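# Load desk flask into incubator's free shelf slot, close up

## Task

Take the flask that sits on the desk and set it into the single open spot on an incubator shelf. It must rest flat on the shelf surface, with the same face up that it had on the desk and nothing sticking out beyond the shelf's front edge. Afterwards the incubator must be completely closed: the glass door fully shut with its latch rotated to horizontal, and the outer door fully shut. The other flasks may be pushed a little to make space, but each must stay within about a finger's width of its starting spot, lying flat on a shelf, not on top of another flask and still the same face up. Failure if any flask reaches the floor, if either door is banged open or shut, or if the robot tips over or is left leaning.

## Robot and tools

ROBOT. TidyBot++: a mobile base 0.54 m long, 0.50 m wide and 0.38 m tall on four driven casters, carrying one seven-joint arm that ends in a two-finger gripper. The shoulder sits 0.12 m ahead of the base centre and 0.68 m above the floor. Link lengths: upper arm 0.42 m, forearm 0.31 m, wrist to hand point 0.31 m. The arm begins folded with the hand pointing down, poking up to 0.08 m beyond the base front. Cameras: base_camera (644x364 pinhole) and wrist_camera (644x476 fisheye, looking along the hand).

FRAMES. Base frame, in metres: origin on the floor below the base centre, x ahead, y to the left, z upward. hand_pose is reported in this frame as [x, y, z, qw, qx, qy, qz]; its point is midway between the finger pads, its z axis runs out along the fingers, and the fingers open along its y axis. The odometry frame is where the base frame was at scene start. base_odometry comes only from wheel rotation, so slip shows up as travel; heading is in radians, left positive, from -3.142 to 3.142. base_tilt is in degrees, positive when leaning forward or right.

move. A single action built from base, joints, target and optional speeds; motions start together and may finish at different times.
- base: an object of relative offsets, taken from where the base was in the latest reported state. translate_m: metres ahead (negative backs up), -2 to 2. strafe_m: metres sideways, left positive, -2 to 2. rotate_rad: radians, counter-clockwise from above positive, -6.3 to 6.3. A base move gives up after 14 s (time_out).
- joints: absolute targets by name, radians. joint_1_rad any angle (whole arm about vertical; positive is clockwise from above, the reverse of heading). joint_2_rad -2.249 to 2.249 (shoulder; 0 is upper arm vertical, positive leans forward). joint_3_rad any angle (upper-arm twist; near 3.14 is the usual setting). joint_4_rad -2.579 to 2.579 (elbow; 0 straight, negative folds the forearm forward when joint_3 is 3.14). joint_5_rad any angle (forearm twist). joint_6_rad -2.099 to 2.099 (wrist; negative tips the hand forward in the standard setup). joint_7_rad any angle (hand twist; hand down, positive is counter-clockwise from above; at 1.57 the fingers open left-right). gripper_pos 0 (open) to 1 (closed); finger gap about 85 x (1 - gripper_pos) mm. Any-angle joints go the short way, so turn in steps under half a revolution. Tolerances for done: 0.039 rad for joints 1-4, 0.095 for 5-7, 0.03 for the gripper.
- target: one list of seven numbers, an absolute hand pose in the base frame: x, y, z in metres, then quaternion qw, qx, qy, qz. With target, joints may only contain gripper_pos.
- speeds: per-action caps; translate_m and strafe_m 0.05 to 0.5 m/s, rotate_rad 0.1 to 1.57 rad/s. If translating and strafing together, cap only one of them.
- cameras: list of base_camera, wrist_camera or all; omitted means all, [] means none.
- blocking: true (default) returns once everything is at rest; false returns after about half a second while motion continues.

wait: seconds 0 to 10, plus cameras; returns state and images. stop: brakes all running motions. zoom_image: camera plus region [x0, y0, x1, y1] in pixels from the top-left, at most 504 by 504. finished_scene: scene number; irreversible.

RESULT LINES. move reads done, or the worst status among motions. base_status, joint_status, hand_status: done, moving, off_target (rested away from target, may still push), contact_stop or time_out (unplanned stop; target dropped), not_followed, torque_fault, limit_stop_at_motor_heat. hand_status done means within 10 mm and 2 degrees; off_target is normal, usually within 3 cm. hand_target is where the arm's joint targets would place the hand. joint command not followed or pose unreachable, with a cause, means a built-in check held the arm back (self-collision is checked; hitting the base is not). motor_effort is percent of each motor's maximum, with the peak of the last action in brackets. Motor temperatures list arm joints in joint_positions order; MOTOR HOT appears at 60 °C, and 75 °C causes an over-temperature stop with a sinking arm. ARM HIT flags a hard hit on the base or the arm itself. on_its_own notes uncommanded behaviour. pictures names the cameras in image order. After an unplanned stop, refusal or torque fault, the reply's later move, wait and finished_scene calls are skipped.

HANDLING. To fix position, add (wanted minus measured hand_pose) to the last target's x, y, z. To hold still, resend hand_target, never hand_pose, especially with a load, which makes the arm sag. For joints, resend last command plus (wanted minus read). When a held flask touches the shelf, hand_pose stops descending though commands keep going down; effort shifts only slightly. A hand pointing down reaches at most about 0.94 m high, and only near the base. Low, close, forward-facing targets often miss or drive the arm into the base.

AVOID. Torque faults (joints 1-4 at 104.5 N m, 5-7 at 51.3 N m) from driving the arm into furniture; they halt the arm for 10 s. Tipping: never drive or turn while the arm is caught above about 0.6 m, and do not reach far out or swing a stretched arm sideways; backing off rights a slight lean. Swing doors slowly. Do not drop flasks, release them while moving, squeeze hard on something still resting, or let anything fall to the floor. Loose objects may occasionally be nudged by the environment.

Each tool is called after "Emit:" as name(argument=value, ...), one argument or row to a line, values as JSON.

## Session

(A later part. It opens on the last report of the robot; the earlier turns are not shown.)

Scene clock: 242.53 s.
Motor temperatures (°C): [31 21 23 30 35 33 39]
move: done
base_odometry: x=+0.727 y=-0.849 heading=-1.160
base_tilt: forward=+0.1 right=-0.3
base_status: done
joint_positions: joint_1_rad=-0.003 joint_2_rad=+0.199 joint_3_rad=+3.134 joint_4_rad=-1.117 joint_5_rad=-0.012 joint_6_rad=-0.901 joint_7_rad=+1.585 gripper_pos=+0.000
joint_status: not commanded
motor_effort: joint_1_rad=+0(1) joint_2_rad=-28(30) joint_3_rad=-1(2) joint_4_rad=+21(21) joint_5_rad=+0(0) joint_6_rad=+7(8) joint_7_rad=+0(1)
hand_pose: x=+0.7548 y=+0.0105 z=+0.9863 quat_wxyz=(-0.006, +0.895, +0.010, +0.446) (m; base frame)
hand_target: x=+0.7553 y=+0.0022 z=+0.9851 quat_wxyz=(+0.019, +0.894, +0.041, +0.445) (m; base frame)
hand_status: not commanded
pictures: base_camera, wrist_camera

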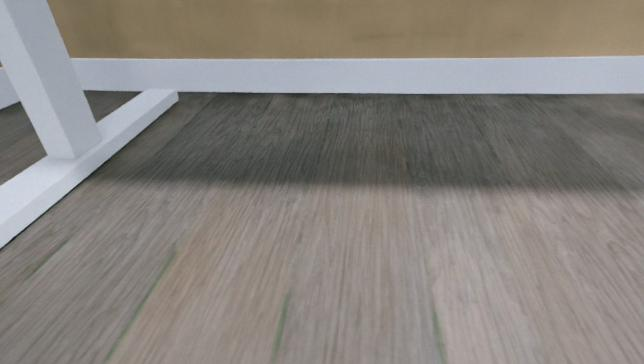

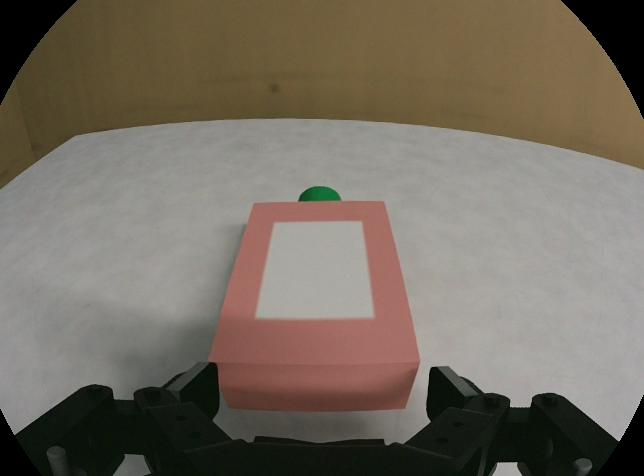

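Emit:
move(
  base={"translate_m": -0.02},
  speeds={"translate_m": 0.05},
  cameras=[],
)

Emit:
move(
  base={"strafe_m": 0.016, "rotate_rad": -0.016},
  speeds={"strafe_m": 0.05},
)

Emit:
zoom_image(
  camera="wrist_camera",
  region=[200, 180, 450, 440],
)

Scene clock: 255.43 s.
Motor temperatures (°C): [31 21 23 30 35 33 39]
move: done
base_odometry: x=+0.719 y=-0.830 heading=-1.160
base_tilt: forward=+0.0 right=-0.3
base_status: done
joint_positions: joint_1_rad=-0.003 joint_2_rad=+0.201 joint_3_rad=+3.134 joint_4_rad=-1.117 joint_5_rad=-0.012 joint_6_rad=-0.901 joint_7_rad=+1.585 gripper_pos=+0.000
joint_status: not commanded
motor_effort: joint_1_rad=-1(2) joint_2_rad=-28(30) joint_3_rad=-1(2) joint_4_rad=+20(21) joint_5_rad=+0(1) joint_6_rad=+7(8) joint_7_rad=+1(1)
hand_pose: x=+0.7555 y=+0.0105 z=+0.9848 quat_wxyz=(-0.006, +0.895, +0.010, +0.445) (m; base frame)
hand_target: x=+0.7553 y=+0.0022 z=+0.9851 quat_wxyz=(+0.019, +0.894, +0.041, +0.445) (m; base frame)
hand_status: not commanded
pictures: none
No camera images: "cameras" was empty.

Scene clock: 256.23 s.
Motor temperatures (°C): [31 21 23 30 35 33 39]
move: done
base_odometry: x=+0.734 y=-0.824 heading=-1.176
base_tilt: forward=+0.1 right=-0.3
base_status: done
joint_positions: joint_1_rad=-0.003 joint_2_rad=+0.201 joint_3_rad=+3.134 joint_4_rad=-1.117 joint_5_rad=-0.012 joint_6_rad=-0.901 joint_7_rad=+1.585 gripper_pos=+0.000
joint_status: not commanded
motor_effort: joint_1_rad=-1(3) joint_2_rad=-28(30) joint_3_rad=-1(3) joint_4_rad=+21(21) joint_5_rad=+0(1) joint_6_rad=+7(7) joint_7_rad=+1(1)
hand_pose: x=+0.7555 y=+0.0103 z=+0.9848 quat_wxyz=(-0.006, +0.895, +0.009, +0.445) (m; base frame)
hand_target: x=+0.7553 y=+0.0022 z=+0.9851 quat_wxyz=(+0.019, +0.894, +0.041, +0.445) (m; base frame)
hand_status: not commanded
pictures: base_camera, wrist_camera

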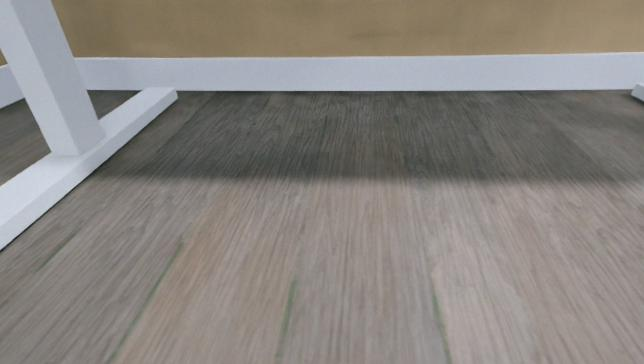

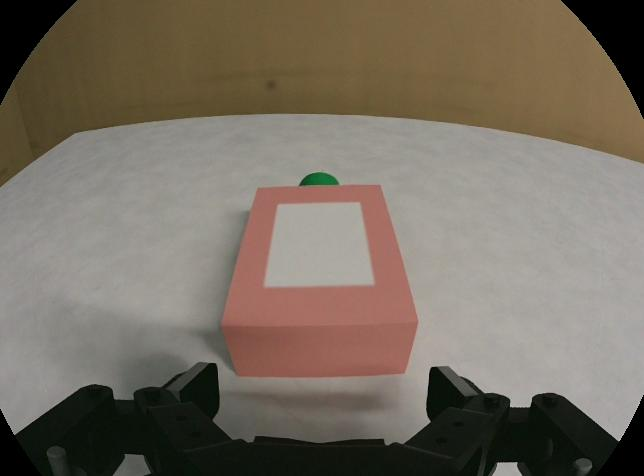

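Scaled by 1.938.

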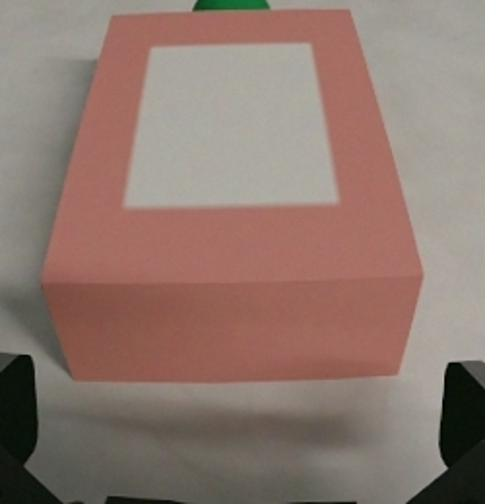

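Emit:
move(
  base={"translate_m": 0.03},
  speeds={"translate_m": 0.05},
  cameras=["wrist_camera"],
)

Emit:
zoom_image(
  camera="wrist_camera",
  region=[200, 180, 450, 440],
)

Scene clock: 268.70 s.
Motor temperatures (°C): [31 22 23 30 35 33 39]
move: done
base_odometry: x=+0.745 y=-0.852 heading=-1.176
base_tilt: forward=+0.1 right=-0.3
base_status: done
joint_positions: joint_1_rad=-0.003 joint_2_rad=+0.203 joint_3_rad=+3.134 joint_4_rad=-1.117 joint_5_rad=-0.012 joint_6_rad=-0.901 joint_7_rad=+1.585 gripper_pos=+0.000
joint_status: not commanded
motor_effort: joint_1_rad=+0(1) joint_2_rad=-29(31) joint_3_rad=+0(2) joint_4_rad=+20(21) joint_5_rad=+1(1) joint_6_rad=+7(8) joint_7_rad=+0(1)
hand_pose: x=+0.7560 y=+0.0103 z=+0.9837 quat_wxyz=(-0.006, +0.896, +0.009, +0.444) (m; base frame)
hand_target: x=+0.7553 y=+0.0022 z=+0.9851 quat_wxyz=(+0.019, +0.894, +0.041, +0.445) (m; base frame)
hand_status: not commanded
pictures: wrist_camera

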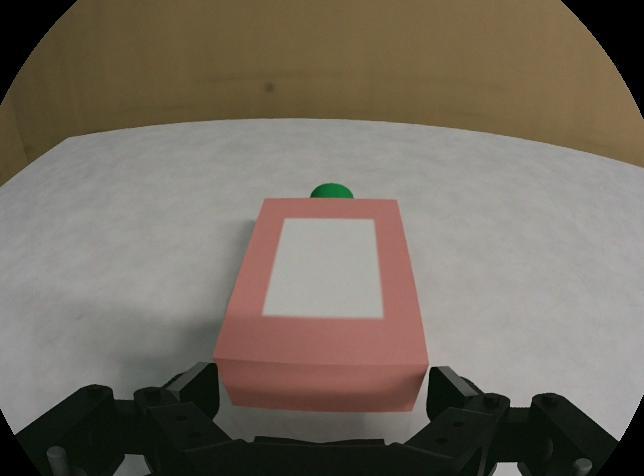

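Scaled by 1.938.

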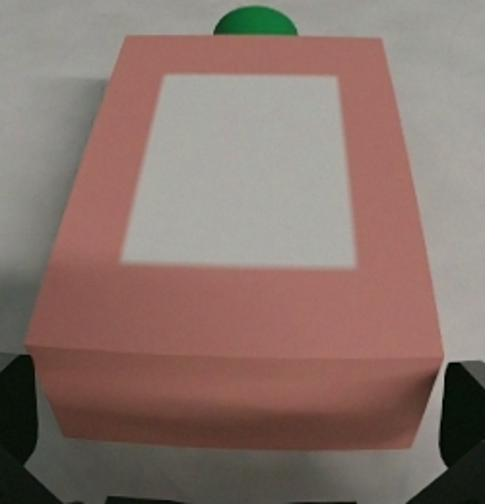

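Emit:
move(
  base={"translate_m": -0.02},
  speeds={"translate_m": 0.05},
  cameras=[],
)

Emit:
move(
  base={"strafe_m": 0.038, "rotate_rad": -0.042},
  speeds={"strafe_m": 0.05},
  cameras=["wrist_camera"],
)

Emit:
zoom_image(
  camera="wrist_camera",
  region=[200, 180, 450, 440],
)

Scene clock: 277.43 s.
Motor temperatures (°C): [31 22 23 30 35 33 39]
move: done
base_odometry: x=+0.738 y=-0.833 heading=-1.176
base_tilt: forward=+0.0 right=-0.3
base_status: done
joint_positions: joint_1_rad=-0.003 joint_2_rad=+0.204 joint_3_rad=+3.134 joint_4_rad=-1.117 joint_5_rad=-0.012 joint_6_rad=-0.901 joint_7_rad=+1.585 gripper_pos=+0.000
joint_status: not commanded
motor_effort: joint_1_rad=+0(2) joint_2_rad=-28(31) joint_3_rad=-1(2) joint_4_rad=+21(21) joint_5_rad=+0(1) joint_6_rad=+7(8) joint_7_rad=+0(1)
hand_pose: x=+0.7563 y=+0.0103 z=+0.9831 quat_wxyz=(-0.006, +0.896, +0.009, +0.444) (m; base frame)
hand_target: x=+0.7553 y=+0.0022 z=+0.9851 quat_wxyz=(+0.019, +0.894, +0.041, +0.445) (m; base frame)
hand_status: not commanded
pictures: none
No camera images: "cameras" was empty.

Scene clock: 278.67 s.
Motor temperatures (°C): [31 22 23 30 35 33 39]
move: done
base_odometry: x=+0.773 y=-0.819 heading=-1.218
base_tilt: forward=+0.0 right=-0.3
base_status: done
joint_positions: joint_1_rad=+0.002 joint_2_rad=+0.204 joint_3_rad=+3.136 joint_4_rad=-1.117 joint_5_rad=-0.012 joint_6_rad=-0.901 joint_7_rad=+1.586 gripper_pos=+0.000
joint_status: not commanded
motor_effort: joint_1_rad=-1(5) joint_2_rad=-28(29) joint_3_rad=-1(4) joint_4_rad=+21(21) joint_5_rad=+0(1) joint_6_rad=+7(8) joint_7_rad=+0(1)
hand_pose: x=+0.7564 y=+0.0064 z=+0.9831 quat_wxyz=(-0.004, +0.896, +0.007, +0.444) (m; base frame)
hand_target: x=+0.7553 y=+0.0022 z=+0.9851 quat_wxyz=(+0.019, +0.894, +0.041, +0.445) (m; base frame)
hand_status: not commanded
pictures: wrist_camera

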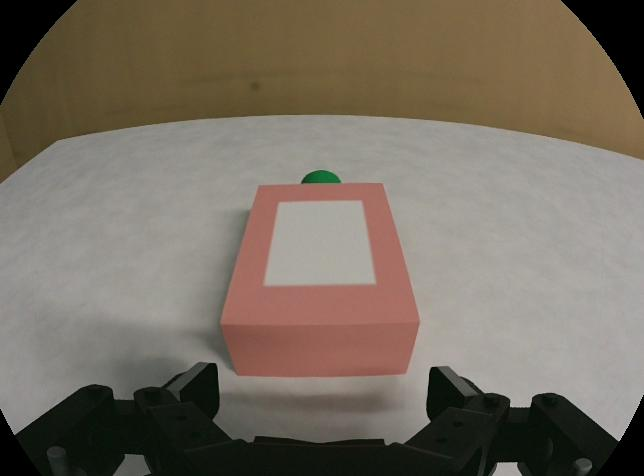

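Scaled by 1.938.

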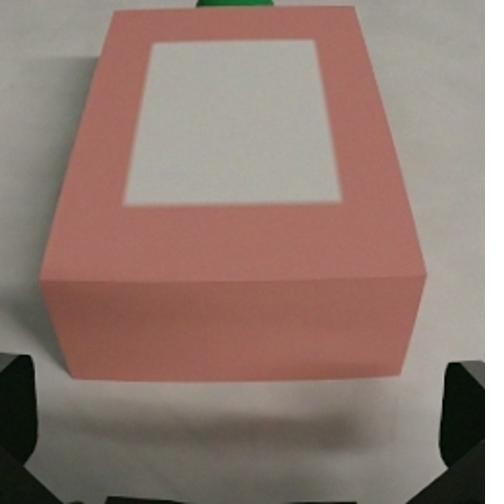

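Emit:
move(
  base={"translate_m": 0.022},
  speeds={"translate_m": 0.05},
  cameras=["wrist_camera"],
)

Emit:
zoom_image(
  camera="wrist_camera",
  region=[200, 180, 450, 440],
)

Scene clock: 286.97 s.
Motor temperatures (°C): [31 22 23 30 35 33 39]
move: done
base_odometry: x=+0.781 y=-0.839 heading=-1.218
base_tilt: forward=+0.1 right=-0.3
base_status: done
joint_positions: joint_1_rad=+0.002 joint_2_rad=+0.204 joint_3_rad=+3.136 joint_4_rad=-1.117 joint_5_rad=-0.012 joint_6_rad=-0.901 joint_7_rad=+1.586 gripper_pos=+0.000
joint_status: not commanded
motor_effort: joint_1_rad=+0(1) joint_2_rad=-28(31) joint_3_rad=-1(2) joint_4_rad=+21(22) joint_5_rad=+0(1) joint_6_rad=+7(8) joint_7_rad=+0(1)
hand_pose: x=+0.7565 y=+0.0064 z=+0.9828 quat_wxyz=(-0.004, +0.896, +0.007, +0.444) (m; base frame)
hand_target: x=+0.7553 y=+0.0022 z=+0.9851 quat_wxyz=(+0.019, +0.894, +0.041, +0.445) (m; base frame)
hand_status: not commanded
pictures: wrist_camera

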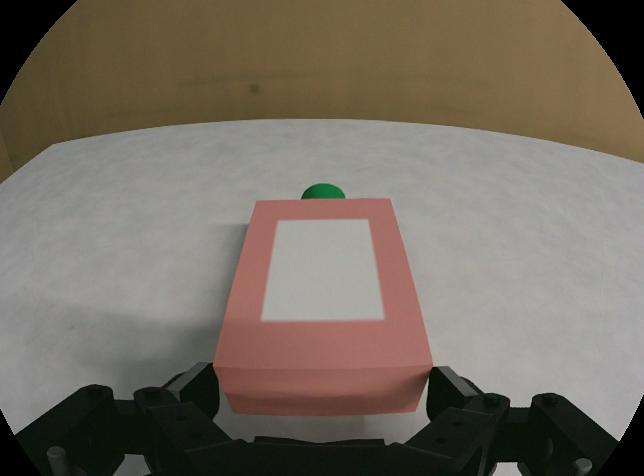

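Scaled by 1.938.

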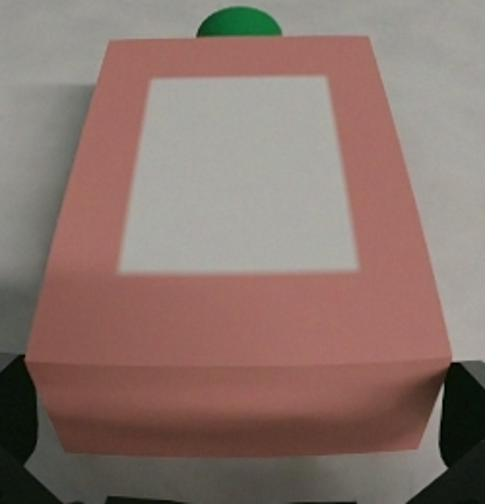

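Emit:
move(
  base={"translate_m": 0.03},
  speeds={"translate_m": 0.05},
  cameras=["wrist_camera"],
)

Emit:
zoom_image(
  camera="wrist_camera",
  region=[200, 180, 450, 440],
)

Scene clock: 294.07 s.
Motor temperatures (°C): [31 22 23 30 35 33 39]
move: done
base_odometry: x=+0.791 y=-0.867 heading=-1.218
base_tilt: forward=+0.1 right=-0.3
base_status: done
joint_positions: joint_1_rad=+0.002 joint_2_rad=+0.205 joint_3_rad=+3.136 joint_4_rad=-1.117 joint_5_rad=-0.012 joint_6_rad=-0.901 joint_7_rad=+1.586 gripper_pos=+0.000
joint_status: not commanded
motor_effort: joint_1_rad=+0(1) joint_2_rad=-28(31) joint_3_rad=-1(2) joint_4_rad=+21(21) joint_5_rad=+0(1) joint_6_rad=+7(8) joint_7_rad=+1(1)
hand_pose: x=+0.7568 y=+0.0064 z=+0.9823 quat_wxyz=(-0.004, +0.896, +0.007, +0.443) (m; base frame)
hand_target: x=+0.7553 y=+0.0022 z=+0.9851 quat_wxyz=(+0.019, +0.894, +0.041, +0.445) (m; base frame)
hand_status: not commanded
pictures: wrist_camera

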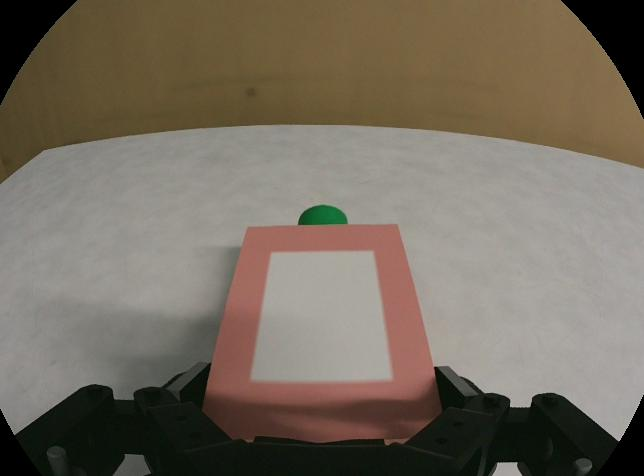

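Scaled by 1.938.

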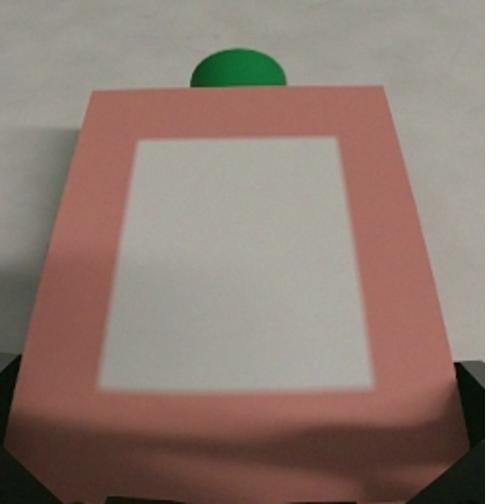

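Emit:
move(
  base={"translate_m": 0.022},
  speeds={"translate_m": 0.05},
  cameras=["wrist_camera"],
)

Emit:
move(
  joints={"gripper_pos":0.15},
  cameras=["wrist_camera"],
)

Scene clock: 300.10 s.
Motor temperatures (°C): [31 22 23 30 35 33 39]
move: done
base_odometry: x=+0.799 y=-0.888 heading=-1.218
base_tilt: forward=+0.1 right=-0.3
base_status: done
joint_positions: joint_1_rad=+0.002 joint_2_rad=+0.205 joint_3_rad=+3.136 joint_4_rad=-1.117 joint_5_rad=-0.012 joint_6_rad=-0.901 joint_7_rad=+1.586 gripper_pos=+0.000
joint_status: not commanded
motor_effort: joint_1_rad=+0(1) joint_2_rad=-28(31) joint_3_rad=-1(2) joint_4_rad=+21(21) joint_5_rad=+0(1) joint_6_rad=+7(8) joint_7_rad=+0(1)
hand_pose: x=+0.7568 y=+0.0064 z=+0.9822 quat_wxyz=(-0.004, +0.896, +0.007, +0.443) (m; base frame)
hand_target: x=+0.7553 y=+0.0022 z=+0.9851 quat_wxyz=(+0.019, +0.894, +0.041, +0.445) (m; base frame)
hand_status: not commanded
pictures: wrist_camera

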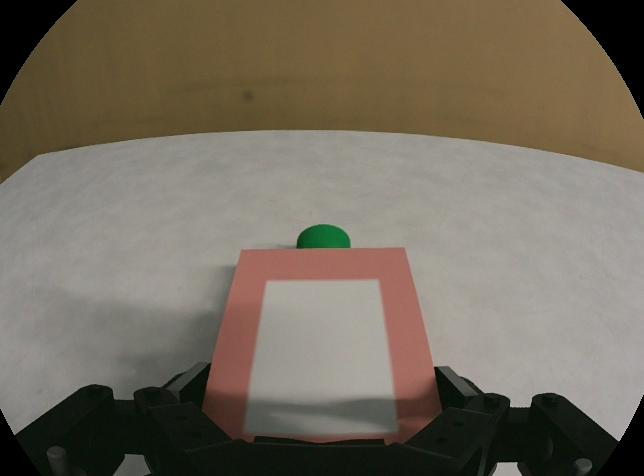

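Scene clock: 300.67 s.
Motor temperatures (°C): [31 22 23 30 35 33 39]
move: off_target
base_odometry: x=+0.799 y=-0.888 heading=-1.218
base_tilt: forward=+0.0 right=-0.3
base_status: not commanded
joint_positions: joint_1_rad=+0.002 joint_2_rad=+0.204 joint_3_rad=+3.136 joint_4_rad=-1.117 joint_5_rad=-0.012 joint_6_rad=-0.901 joint_7_rad=+1.586 gripper_pos=+0.043
joint_status: gripper_pos off_target (ended at +0.043, target +0.150)
motor_effort: joint_1_rad=-1(1) joint_2_rad=-28(30) joint_3_rad=-1(2) joint_4_rad=+20(22) joint_5_rad=+0(1) joint_6_rad=+7(8) joint_7_rad=+1(1)
hand_pose: x=+0.7564 y=+0.0064 z=+0.9830 quat_wxyz=(-0.004, +0.896, +0.007, +0.444) (m; base frame)
hand_target: x=+0.7553 y=+0.0022 z=+0.9851 quat_wxyz=(+0.019, +0.894, +0.041, +0.445) (m; base frame)
hand_status: not commanded
pictures: wrist_camera

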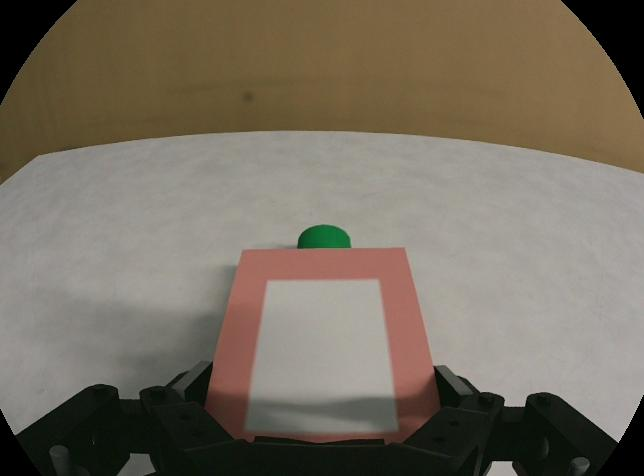

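Emit:
move(
  joints={"gripper_pos":0.35},
  cameras=[],
)

Emit:
move(
  joints={"joint_2_rad":0.20,"joint_4_rad":-0.93,"joint_6_rad":-1.13},
  cameras=["wrist_camera"],
)

Scene clock: 309.17 s.
Motor temperatures (°C): [31 22 23 30 35 33 39]
move: off_target
base_odometry: x=+0.799 y=-0.888 heading=-1.218
base_tilt: forward=+0.1 right=-0.3
base_status: not commanded
joint_positions: joint_1_rad=+0.002 joint_2_rad=+0.204 joint_3_rad=+3.136 joint_4_rad=-1.117 joint_5_rad=-0.012 joint_6_rad=-0.901 joint_7_rad=+1.586 gripper_pos=+0.043
joint_status: gripper_pos off_target (ended at +0.043, target +0.350)
motor_effort: joint_1_rad=+0(1) joint_2_rad=-28(28) joint_3_rad=-2(2) joint_4_rad=+20(21) joint_5_rad=+0(0) joint_6_rad=+7(7) joint_7_rad=+1(1)
hand_pose: x=+0.7564 y=+0.0064 z=+0.9829 quat_wxyz=(-0.004, +0.896, +0.007, +0.444) (m; base frame)
hand_target: x=+0.7553 y=+0.0022 z=+0.9851 quat_wxyz=(+0.019, +0.894, +0.041, +0.445) (m; base frame)
hand_status: not commanded
pictures: none
No camera images: "cameras" was empty.

Scene clock: 310.33 s.
Motor temperatures (°C): [31 22 23 30 35 33 39]
move: done
base_odometry: x=+0.799 y=-0.888 heading=-1.218
base_tilt: forward=+0.0 right=-0.3
base_status: not commanded
joint_positions: joint_1_rad=+0.002 joint_2_rad=+0.207 joint_3_rad=+3.136 joint_4_rad=-0.950 joint_5_rad=-0.012 joint_6_rad=-1.078 joint_7_rad=+1.586 gripper_pos=+0.043
joint_status: all done
motor_effort: joint_1_rad=+0(1) joint_2_rad=-28(31) joint_3_rad=-2(2) joint_4_rad=+21(23) joint_5_rad=+0(1) joint_6_rad=+8(9) joint_7_rad=+1(1)
hand_pose: x=+0.7385 y=+0.0066 z=+1.0278 quat_wxyz=(-0.004, +0.899, +0.008, +0.438) (m; base frame)
hand_target: x=+0.7271 y=+0.0022 z=+1.0303 quat_wxyz=(+0.019, +0.903, +0.041, +0.426) (m; base frame)
hand_status: not commanded
pictures: wrist_camera

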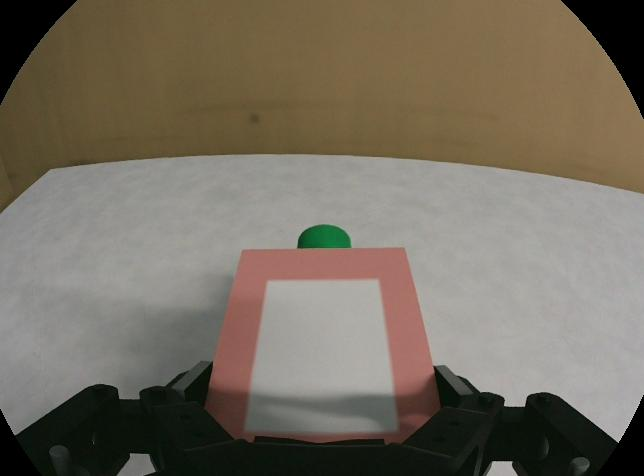

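Emit:
move(
  joints={"joint_1_rad":0.0,"joint_2_rad":0.241,"joint_4_rad":-0.81,"joint_6_rad":-1.19},
  cameras=[],
)

Emit:
move(
  base={"translate_m": -0.5},
  speeds={"translate_m": 0.25},
  cameras=[],
)

Emit:
move(
  base={"rotate_rad": -1.742},
  speeds={"rotate_rad": 0.7},
  cameras=["wrist_camera"],
)

Emit:
move(
  base={"strafe_m": -0.595},
  speeds={"strafe_m": 0.3},
)

Scene clock: 351.87 s.
Motor temperatures (°C): [31 22 23 30 35 33 39]
move: done
base_odometry: x=+0.799 y=-0.888 heading=-1.218
base_tilt: forward=+0.0 right=-0.3
base_status: not commanded
joint_positions: joint_1_rad=+0.002 joint_2_rad=+0.234 joint_3_rad=+3.136 joint_4_rad=-0.832 joint_5_rad=-0.012 joint_6_rad=-1.139 joint_7_rad=+1.586 gripper_pos=+0.043
joint_status: all done
motor_effort: joint_1_rad=+0(1) joint_2_rad=-29(30) joint_3_rad=-1(2) joint_4_rad=+20(22) joint_5_rad=+0(0) joint_6_rad=+8(8) joint_7_rad=+1(1)
hand_pose: x=+0.7424 y=+0.0067 z=+1.0588 quat_wxyz=(-0.004, +0.892, +0.008, +0.451) (m; base frame)
hand_target: x=+0.7362 y=+0.0022 z=+1.0532 quat_wxyz=(+0.019, +0.899, +0.041, +0.435) (m; base frame)
hand_status: not commanded
pictures: none
No camera images: "cameras" was empty.

Scene clock: 354.73 s.
Motor temperatures (°C): [31 22 23 30 35 33 39]
move: done
base_odometry: x=+0.626 y=-0.419 heading=-1.218
base_tilt: forward=+0.0 right=-0.3
base_status: done
joint_positions: joint_1_rad=+0.001 joint_2_rad=+0.248 joint_3_rad=+3.136 joint_4_rad=-0.830 joint_5_rad=-0.012 joint_6_rad=-1.144 joint_7_rad=+1.586 gripper_pos=+0.043
joint_status: not commanded
motor_effort: joint_1_rad=+0(2) joint_2_rad=-29(33) joint_3_rad=-2(3) joint_4_rad=+20(21) joint_5_rad=+0(1) joint_6_rad=+8(8) joint_7_rad=+0(1)
hand_pose: x=+0.7466 y=+0.0069 z=+1.0498 quat_wxyz=(-0.004, +0.896, +0.008, +0.444) (m; base frame)
hand_target: x=+0.7362 y=+0.0022 z=+1.0532 quat_wxyz=(+0.019, +0.899, +0.041, +0.435) (m; base frame)
hand_status: not commanded
pictures: none
No camera images: "cameras" was empty.

Scene clock: 358.13 s.
Motor temperatures (°C): [31 22 23 30 35 32 39]
move: done
base_odometry: x=+0.626 y=-0.419 heading=-2.959
base_tilt: forward=+0.1 right=-0.3
base_status: done
joint_positions: joint_1_rad=+0.004 joint_2_rad=+0.248 joint_3_rad=+3.137 joint_4_rad=-0.830 joint_5_rad=-0.012 joint_6_rad=-1.144 joint_7_rad=+1.586 gripper_pos=+0.043
joint_status: not commanded
motor_effort: joint_1_rad=-1(4) joint_2_rad=-29(30) joint_3_rad=-2(4) joint_4_rad=+20(21) joint_5_rad=+0(1) joint_6_rad=+8(8) joint_7_rad=+1(1)
hand_pose: x=+0.7466 y=+0.0050 z=+1.0498 quat_wxyz=(-0.004, +0.896, +0.007, +0.444) (m; base frame)
hand_target: x=+0.7362 y=+0.0022 z=+1.0532 quat_wxyz=(+0.019, +0.899, +0.041, +0.435) (m; base frame)
hand_status: not commanded
pictures: wrist_camera

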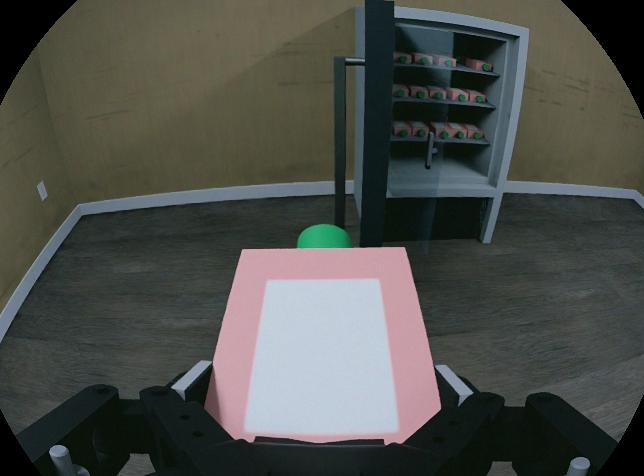

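Scene clock: 361.07 s.
Motor temperatures (°C): [31 22 23 30 35 32 39]
move: done
base_odometry: x=+0.518 y=+0.166 heading=-2.960
base_tilt: forward=+0.0 right=-0.3
base_status: done
joint_positions: joint_1_rad=+0.002 joint_2_rad=+0.248 joint_3_rad=+3.137 joint_4_rad=-0.830 joint_5_rad=-0.012 joint_6_rad=-1.144 joint_7_rad=+1.586 gripper_pos=+0.043
joint_status: not commanded
motor_effort: joint_1_rad=-1(2) joint_2_rad=-29(30) joint_3_rad=-1(3) joint_4_rad=+20(20) joint_5_rad=+0(1) joint_6_rad=+8(8) joint_7_rad=+0(1)
hand_pose: x=+0.7466 y=+0.0063 z=+1.0498 quat_wxyz=(-0.004, +0.896, +0.008, +0.444) (m; base frame)
hand_target: x=+0.7362 y=+0.0022 z=+1.0532 quat_wxyz=(+0.019, +0.899, +0.041, +0.435) (m; base frame)
hand_status: not commanded
pictures: base_camera, wrist_camera

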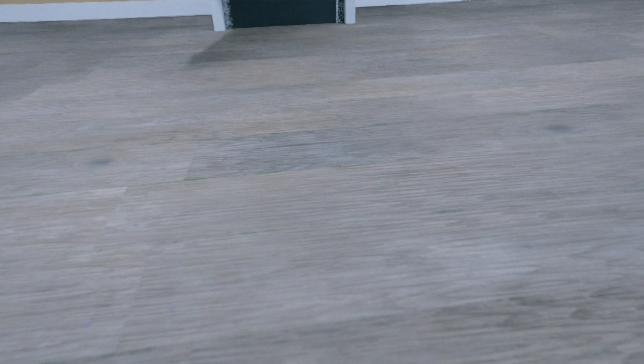

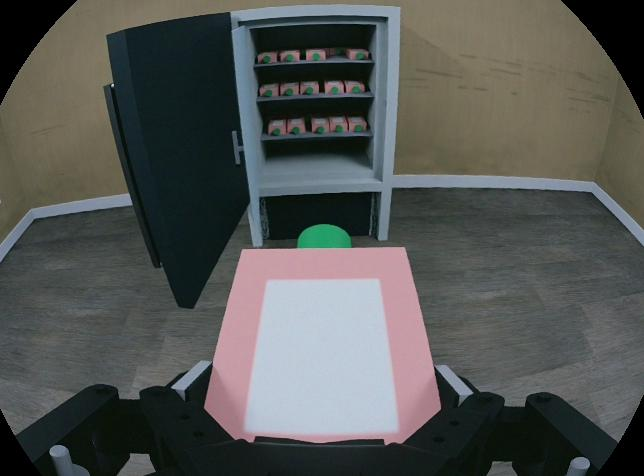

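Emit:
zoom_image(
  camera="wrist_camera",
  region=[220, 0, 420, 250],
)

Scaled by 2.016.

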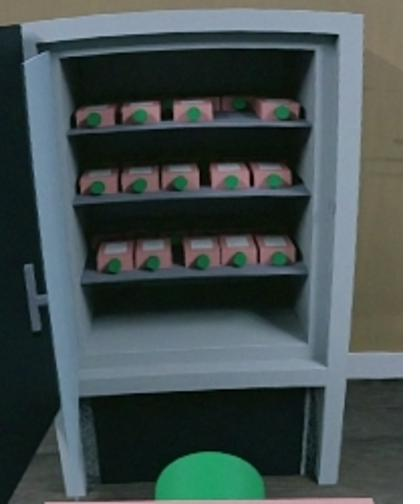

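Emit:
move(
  base={"rotate_rad": 0.15},
  speeds={"rotate_rad": 0.5},
)

Emit:
zoom_image(
  camera="wrist_camera",
  region=[220, 0, 470, 250],
)

Scene clock: 387.97 s.
Motor temperatures (°C): [31 22 23 30 35 32 39]
move: done
base_odometry: x=+0.518 y=+0.167 heading=-2.810
base_tilt: forward=+0.0 right=-0.3
base_status: done
joint_positions: joint_1_rad=-0.004 joint_2_rad=+0.248 joint_3_rad=+3.136 joint_4_rad=-0.830 joint_5_rad=-0.012 joint_6_rad=-1.144 joint_7_rad=+1.586 gripper_pos=+0.043
joint_status: not commanded
motor_effort: joint_1_rad=-1(4) joint_2_rad=-29(30) joint_3_rad=+0(4) joint_4_rad=+20(21) joint_5_rad=+0(2) joint_6_rad=+8(8) joint_7_rad=+1(1)
hand_pose: x=+0.7466 y=+0.0103 z=+1.0498 quat_wxyz=(-0.006, +0.896, +0.011, +0.444) (m; base frame)
hand_target: x=+0.7362 y=+0.0022 z=+1.0532 quat_wxyz=(+0.019, +0.899, +0.041, +0.435) (m; base frame)
hand_status: not commanded
pictures: base_camera, wrist_camera

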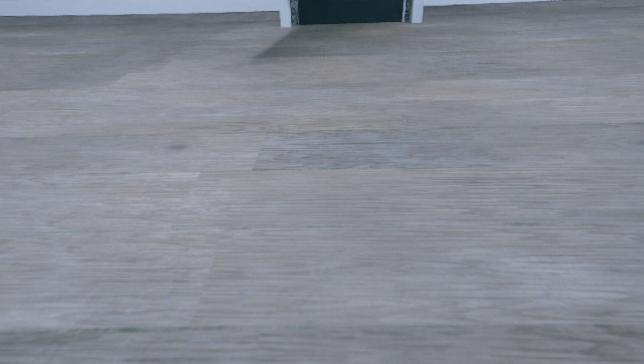

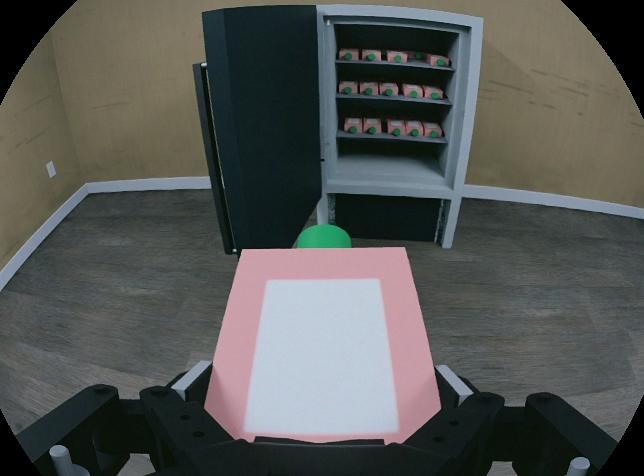

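Scaled by 2.016.

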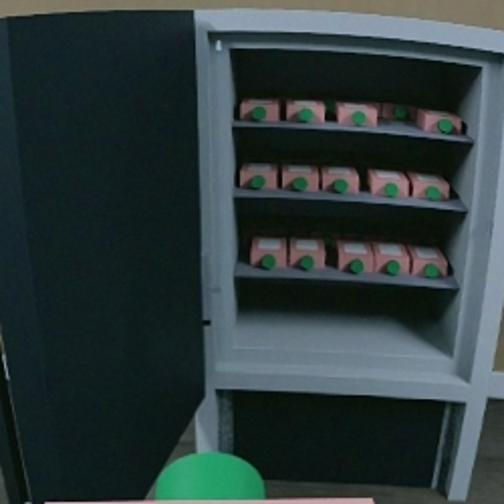

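Emit:
move(
  base={"translate_m": 0.792, "strafe_m": -0.264, "rotate_rad": -0.09},
  speeds={"translate_m": 0.3},
)

Emit:
zoom_image(
  camera="wrist_camera",
  region=[200, 0, 470, 250],
)

Scene clock: 448.60 s.
Motor temperatures (°C): [31 22 23 30 35 32 39]
move: done
base_odometry: x=-0.317 y=+0.158 heading=-2.900
base_tilt: forward=+0.0 right=-0.3
base_status: done
joint_positions: joint_1_rad=+0.002 joint_2_rad=+0.253 joint_3_rad=+3.140 joint_4_rad=-0.829 joint_5_rad=-0.012 joint_6_rad=-1.146 joint_7_rad=+1.586 gripper_pos=+0.043
joint_status: not commanded
motor_effort: joint_1_rad=+0(5) joint_2_rad=-29(32) joint_3_rad=+0(4) joint_4_rad=+20(21) joint_5_rad=+0(2) joint_6_rad=+8(8) joint_7_rad=+1(1)
hand_pose: x=+0.7484 y=+0.0046 z=+1.0463 quat_wxyz=(-0.003, +0.898, +0.007, +0.441) (m; base frame)
hand_target: x=+0.7362 y=+0.0022 z=+1.0532 quat_wxyz=(+0.019, +0.899, +0.041, +0.435) (m; base frame)
hand_status: not commanded
pictures: base_camera, wrist_camera

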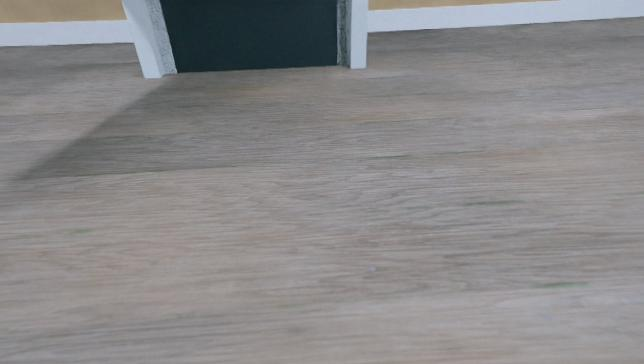

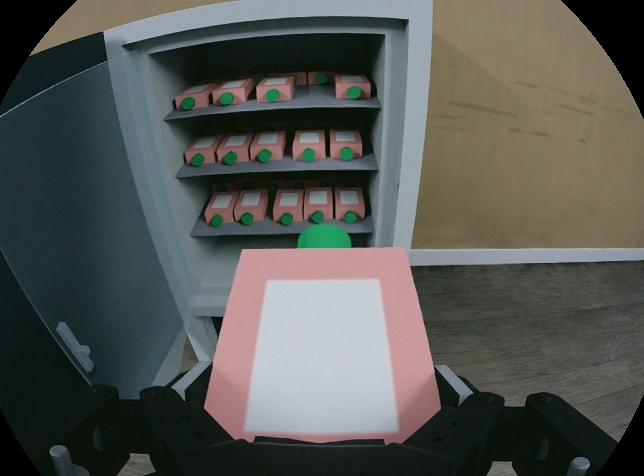

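Scaled by 1.867.

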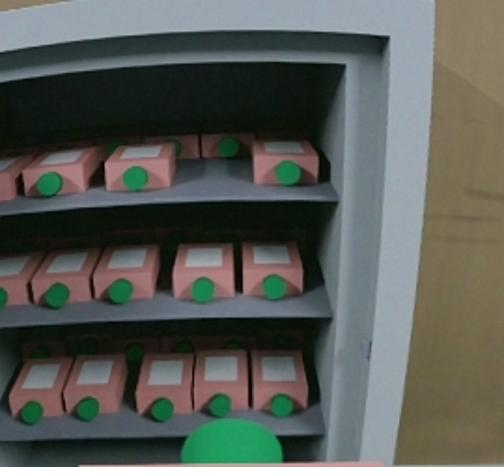

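Emit:
move(
  base={"translate_m": -0.026, "strafe_m": -0.195, "rotate_rad": 0.14},
  speeds={"strafe_m": 0.2},
)

Emit:
zoom_image(
  camera="wrist_camera",
  region=[200, 0, 470, 250],
)

Scene clock: 483.47 s.
Motor temperatures (°C): [31 22 23 30 35 32 39]
move: done
base_odometry: x=-0.338 y=+0.354 heading=-2.759
base_tilt: forward=+0.1 right=-0.3
base_status: done
joint_positions: joint_1_rad=-0.001 joint_2_rad=+0.254 joint_3_rad=+3.137 joint_4_rad=-0.829 joint_5_rad=-0.012 joint_6_rad=-1.146 joint_7_rad=+1.586 gripper_pos=+0.043
joint_status: not commanded
motor_effort: joint_1_rad=+0(4) joint_2_rad=-29(31) joint_3_rad=+0(4) joint_4_rad=+20(21) joint_5_rad=+0(2) joint_6_rad=+8(8) joint_7_rad=+0(1)
hand_pose: x=+0.7484 y=+0.0075 z=+1.0462 quat_wxyz=(-0.004, +0.898, +0.009, +0.441) (m; base frame)
hand_target: x=+0.7362 y=+0.0022 z=+1.0532 quat_wxyz=(+0.019, +0.899, +0.041, +0.435) (m; base frame)
hand_status: not commanded
pictures: base_camera, wrist_camera

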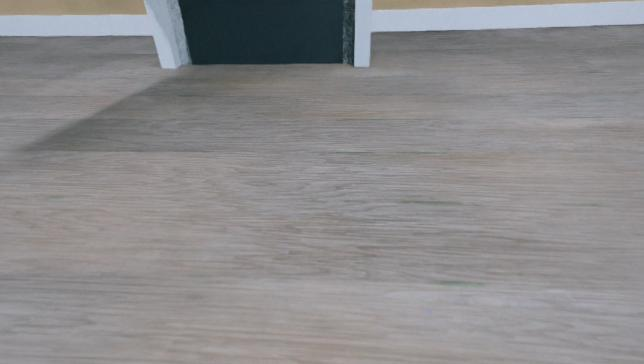

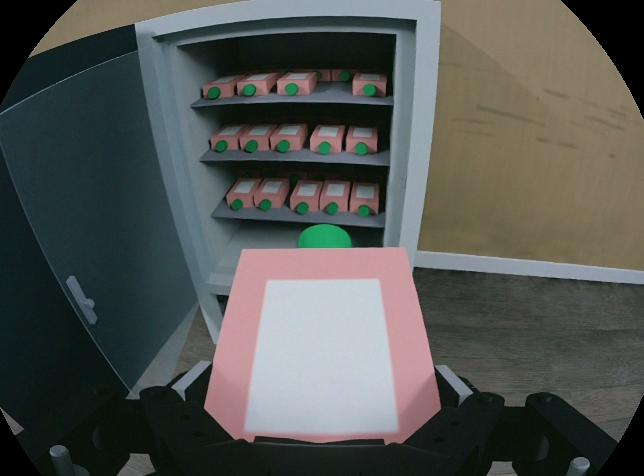

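Scaled by 1.867.

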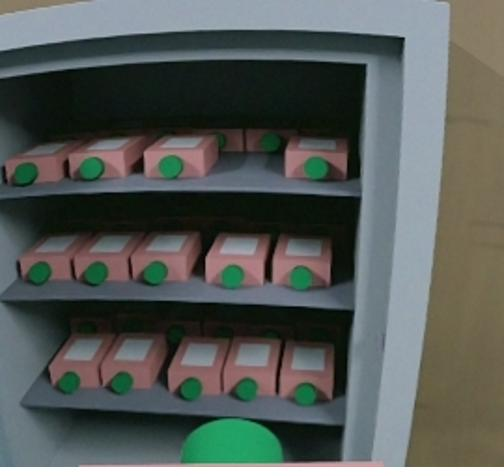

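Emit:
move(
  base={"translate_m": 0.55, "strafe_m": -0.017},
  speeds={"translate_m": 0.2},
)

Emit:
zoom_image(
  camera="wrist_camera",
  region=[150, 80, 500, 330],
)

Scene clock: 514.23 s.
Motor temperatures (°C): [31 22 23 30 35 32 39]
move: done
base_odometry: x=-0.855 y=+0.164 heading=-2.759
base_tilt: forward=+0.1 right=-0.3
base_status: done
joint_positions: joint_1_rad=-0.001 joint_2_rad=+0.255 joint_3_rad=+3.137 joint_4_rad=-0.829 joint_5_rad=-0.012 joint_6_rad=-1.146 joint_7_rad=+1.586 gripper_pos=+0.043
joint_status: not commanded
motor_effort: joint_1_rad=+0(1) joint_2_rad=-30(33) joint_3_rad=-1(2) joint_4_rad=+20(21) joint_5_rad=+0(1) joint_6_rad=+8(8) joint_7_rad=+1(1)
hand_pose: x=+0.7491 y=+0.0075 z=+1.0450 quat_wxyz=(-0.004, +0.898, +0.009, +0.440) (m; base frame)
hand_target: x=+0.7362 y=+0.0022 z=+1.0532 quat_wxyz=(+0.019, +0.899, +0.041, +0.435) (m; base frame)
hand_status: not commanded
pictures: base_camera, wrist_camera

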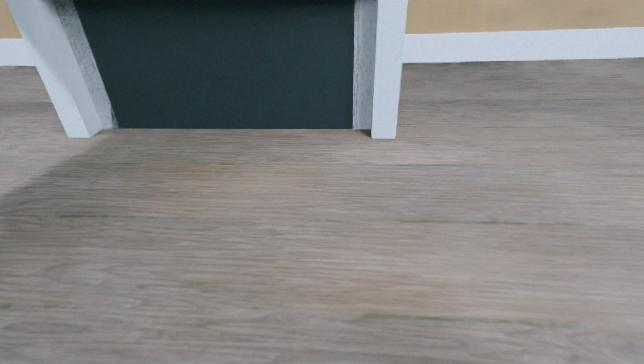

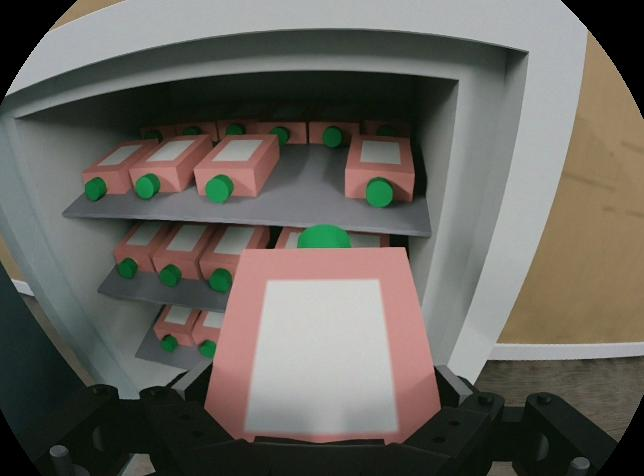

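Scaled by 1.440.

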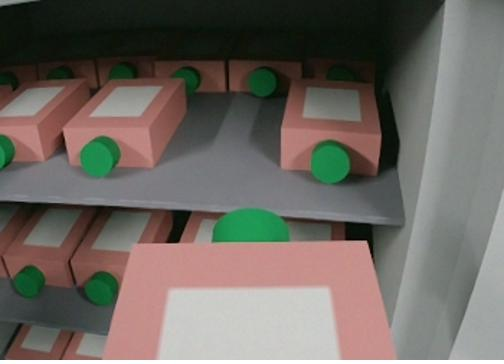

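Emit:
move(
  base={"translate_m": 0.11, "strafe_m": 0.1185, "rotate_rad": -0.10},
  speeds={"strafe_m": 0.1},
  joints={"joint_1_rad":0.0,"joint_2_rad":0.20,"joint_4_rad":-1.118,"joint_6_rad":-0.91},
)

Emit:
zoom_image(
  camera="wrist_camera",
  region=[150, 40, 500, 290],
)

Scene clock: 616.00 s.
Motor temperatures (°C): [31 22 23 30 35 32 39]
move: done
base_odometry: x=-0.913 y=+0.013 heading=-2.860
base_tilt: forward=+0.1 right=-0.3
base_status: done
joint_positions: joint_1_rad=+0.002 joint_2_rad=+0.225 joint_3_rad=+3.139 joint_4_rad=-1.114 joint_5_rad=-0.012 joint_6_rad=-0.958 joint_7_rad=+1.586 gripper_pos=+0.043
joint_status: all done
motor_effort: joint_1_rad=+0(5) joint_2_rad=-29(32) joint_3_rad=-1(4) joint_4_rad=+21(23) joint_5_rad=+0(1) joint_6_rad=+7(9) joint_7_rad=+0(1)
hand_pose: x=+0.7518 y=+0.0045 z=+0.9574 quat_wxyz=(-0.003, +0.912, +0.006, +0.410) (m; base frame)
hand_target: x=+0.7534 y=+0.0022 z=+0.9826 quat_wxyz=(+0.019, +0.897, +0.041, +0.441) (m; base frame)
hand_status: not commanded
pictures: base_camera, wrist_camera

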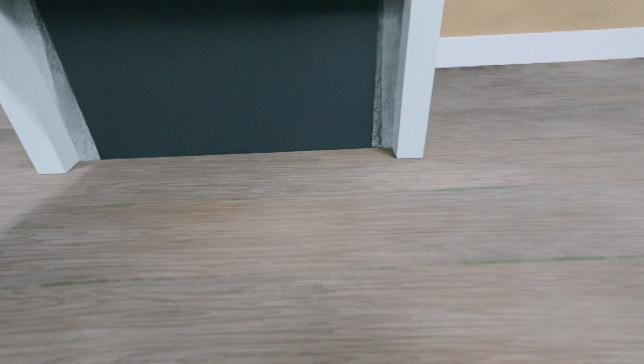

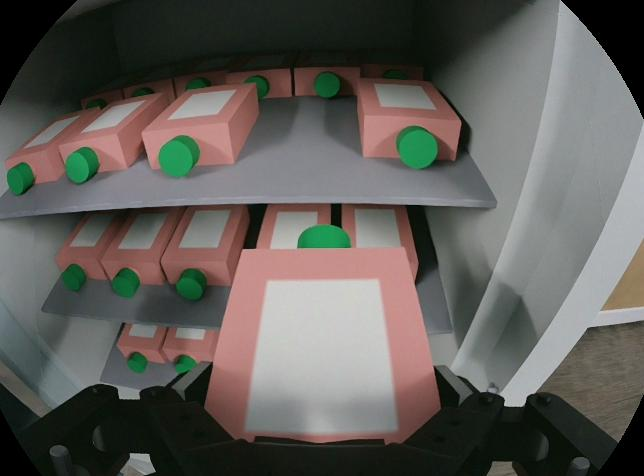

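Scaled by 1.440.

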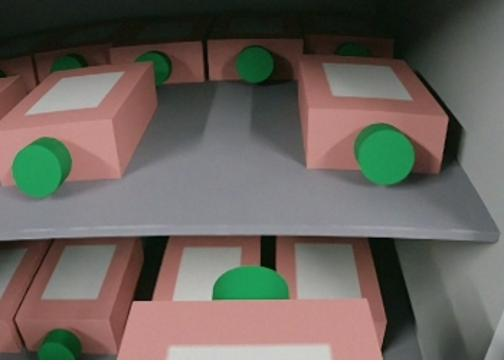

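Emit:
move(
  base={"strafe_m": 0.019},
  speeds={"strafe_m": 0.05},
  joints={"joint_2_rad":0.185,"joint_4_rad":-1.125,"joint_6_rad":-0.85},
)

Emit:
zoom_image(
  camera="wrist_camera",
  region=[150, 40, 500, 290],
)

Scene clock: 645.77 s.
Motor temperatures (°C): [31 23 23 30 35 32 39]
move: done
base_odometry: x=-0.908 y=-0.005 heading=-2.860
base_tilt: forward=+0.1 right=-0.3
base_status: done
joint_positions: joint_1_rad=+0.002 joint_2_rad=+0.211 joint_3_rad=+3.139 joint_4_rad=-1.123 joint_5_rad=-0.012 joint_6_rad=-0.890 joint_7_rad=+1.586 gripper_pos=+0.043
joint_status: all done
motor_effort: joint_1_rad=+0(3) joint_2_rad=-29(31) joint_3_rad=+0(4) joint_4_rad=+21(22) joint_5_rad=+0(1) joint_6_rad=+8(9) joint_7_rad=+0(1)
hand_pose: x=+0.7599 y=+0.0045 z=+0.9778 quat_wxyz=(-0.003, +0.897, +0.005, +0.443) (m; base frame)
hand_target: x=+0.7589 y=+0.0023 z=+1.0034 quat_wxyz=(+0.021, +0.881, +0.040, +0.471) (m; base frame)
hand_status: not commanded
pictures: base_camera, wrist_camera

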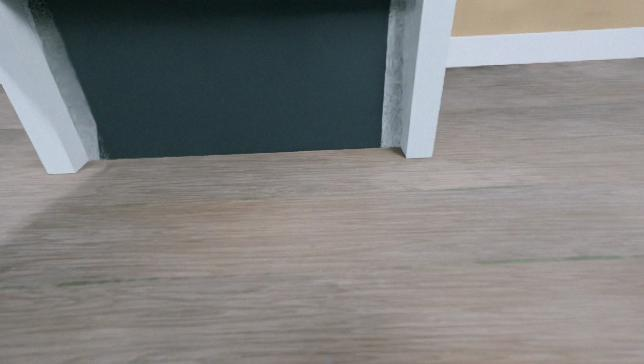

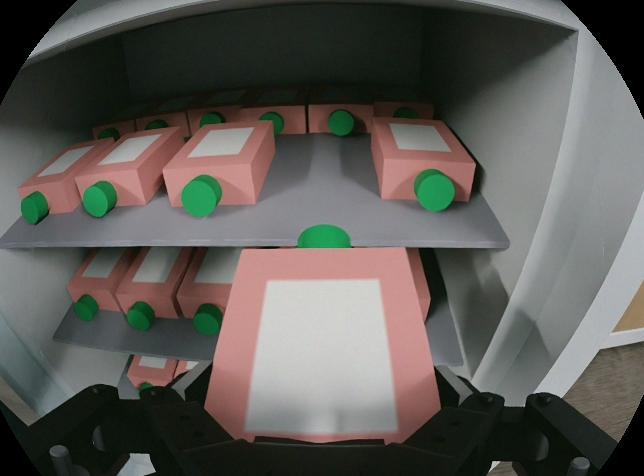

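Scaled by 1.440.

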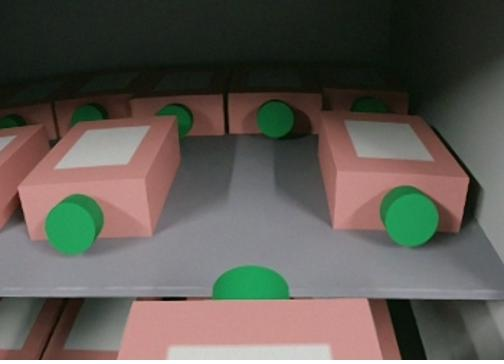

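Emit:
move(
  joints={"joint_2_rad":0.175,"joint_4_rad":-1.105,"joint_6_rad":-0.875},
  cameras=[],
)

Emit:
move(
  base={"translate_m": 0.06},
  speeds={"translate_m": 0.08},
  cameras=["wrist_camera"],
)

Emit:
zoom_image(
  camera="wrist_camera",
  region=[150, 40, 500, 290],
)

Scene clock: 660.00 s.
Motor temperatures (°C): [31 23 23 30 35 32 39]
move: done
base_odometry: x=-0.908 y=-0.005 heading=-2.860
base_tilt: forward=+0.0 right=-0.4
base_status: not commanded
joint_positions: joint_1_rad=+0.002 joint_2_rad=+0.202 joint_3_rad=+3.139 joint_4_rad=-1.118 joint_5_rad=-0.012 joint_6_rad=-0.890 joint_7_rad=+1.586 gripper_pos=+0.043
joint_status: all done
motor_effort: joint_1_rad=-1(1) joint_2_rad=-29(31) joint_3_rad=-1(2) joint_4_rad=+22(22) joint_5_rad=+0(1) joint_6_rad=+8(8) joint_7_rad=+1(1)
hand_pose: x=+0.7579 y=+0.0045 z=+0.9861 quat_wxyz=(-0.003, +0.894, +0.005, +0.449) (m; base frame)
hand_target: x=+0.7531 y=+0.0022 z=+1.0146 quat_wxyz=(+0.021, +0.880, +0.040, +0.473) (m; base frame)
hand_status: not commanded
pictures: none
No camera images: "cameras" was empty.

Scene clock: 661.27 s.
Motor temperatures (°C): [31 23 23 30 35 32 39]
move: done
base_odometry: x=-0.966 y=-0.022 heading=-2.860
base_tilt: forward=+0.0 right=-0.3
base_status: done
joint_positions: joint_1_rad=+0.002 joint_2_rad=+0.194 joint_3_rad=+3.139 joint_4_rad=-1.118 joint_5_rad=-0.012 joint_6_rad=-0.890 joint_7_rad=+1.586 gripper_pos=+0.043
joint_status: not commanded
motor_effort: joint_1_rad=-1(1) joint_2_rad=-28(32) joint_3_rad=-1(2) joint_4_rad=+21(23) joint_5_rad=+0(0) joint_6_rad=+8(9) joint_7_rad=+1(1)
hand_pose: x=+0.7554 y=+0.0045 z=+0.9911 quat_wxyz=(-0.003, +0.892, +0.005, +0.453) (m; base frame)
hand_target: x=+0.7531 y=+0.0022 z=+1.0146 quat_wxyz=(+0.021, +0.880, +0.040, +0.473) (m; base frame)
hand_status: not commanded
pictures: wrist_camera

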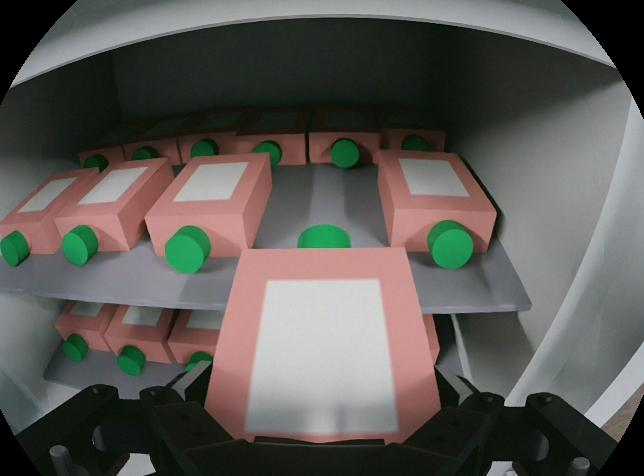

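Scaled by 1.440.

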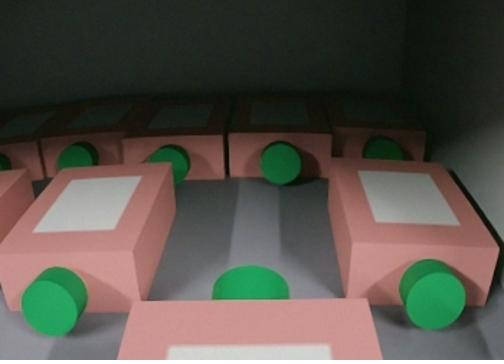

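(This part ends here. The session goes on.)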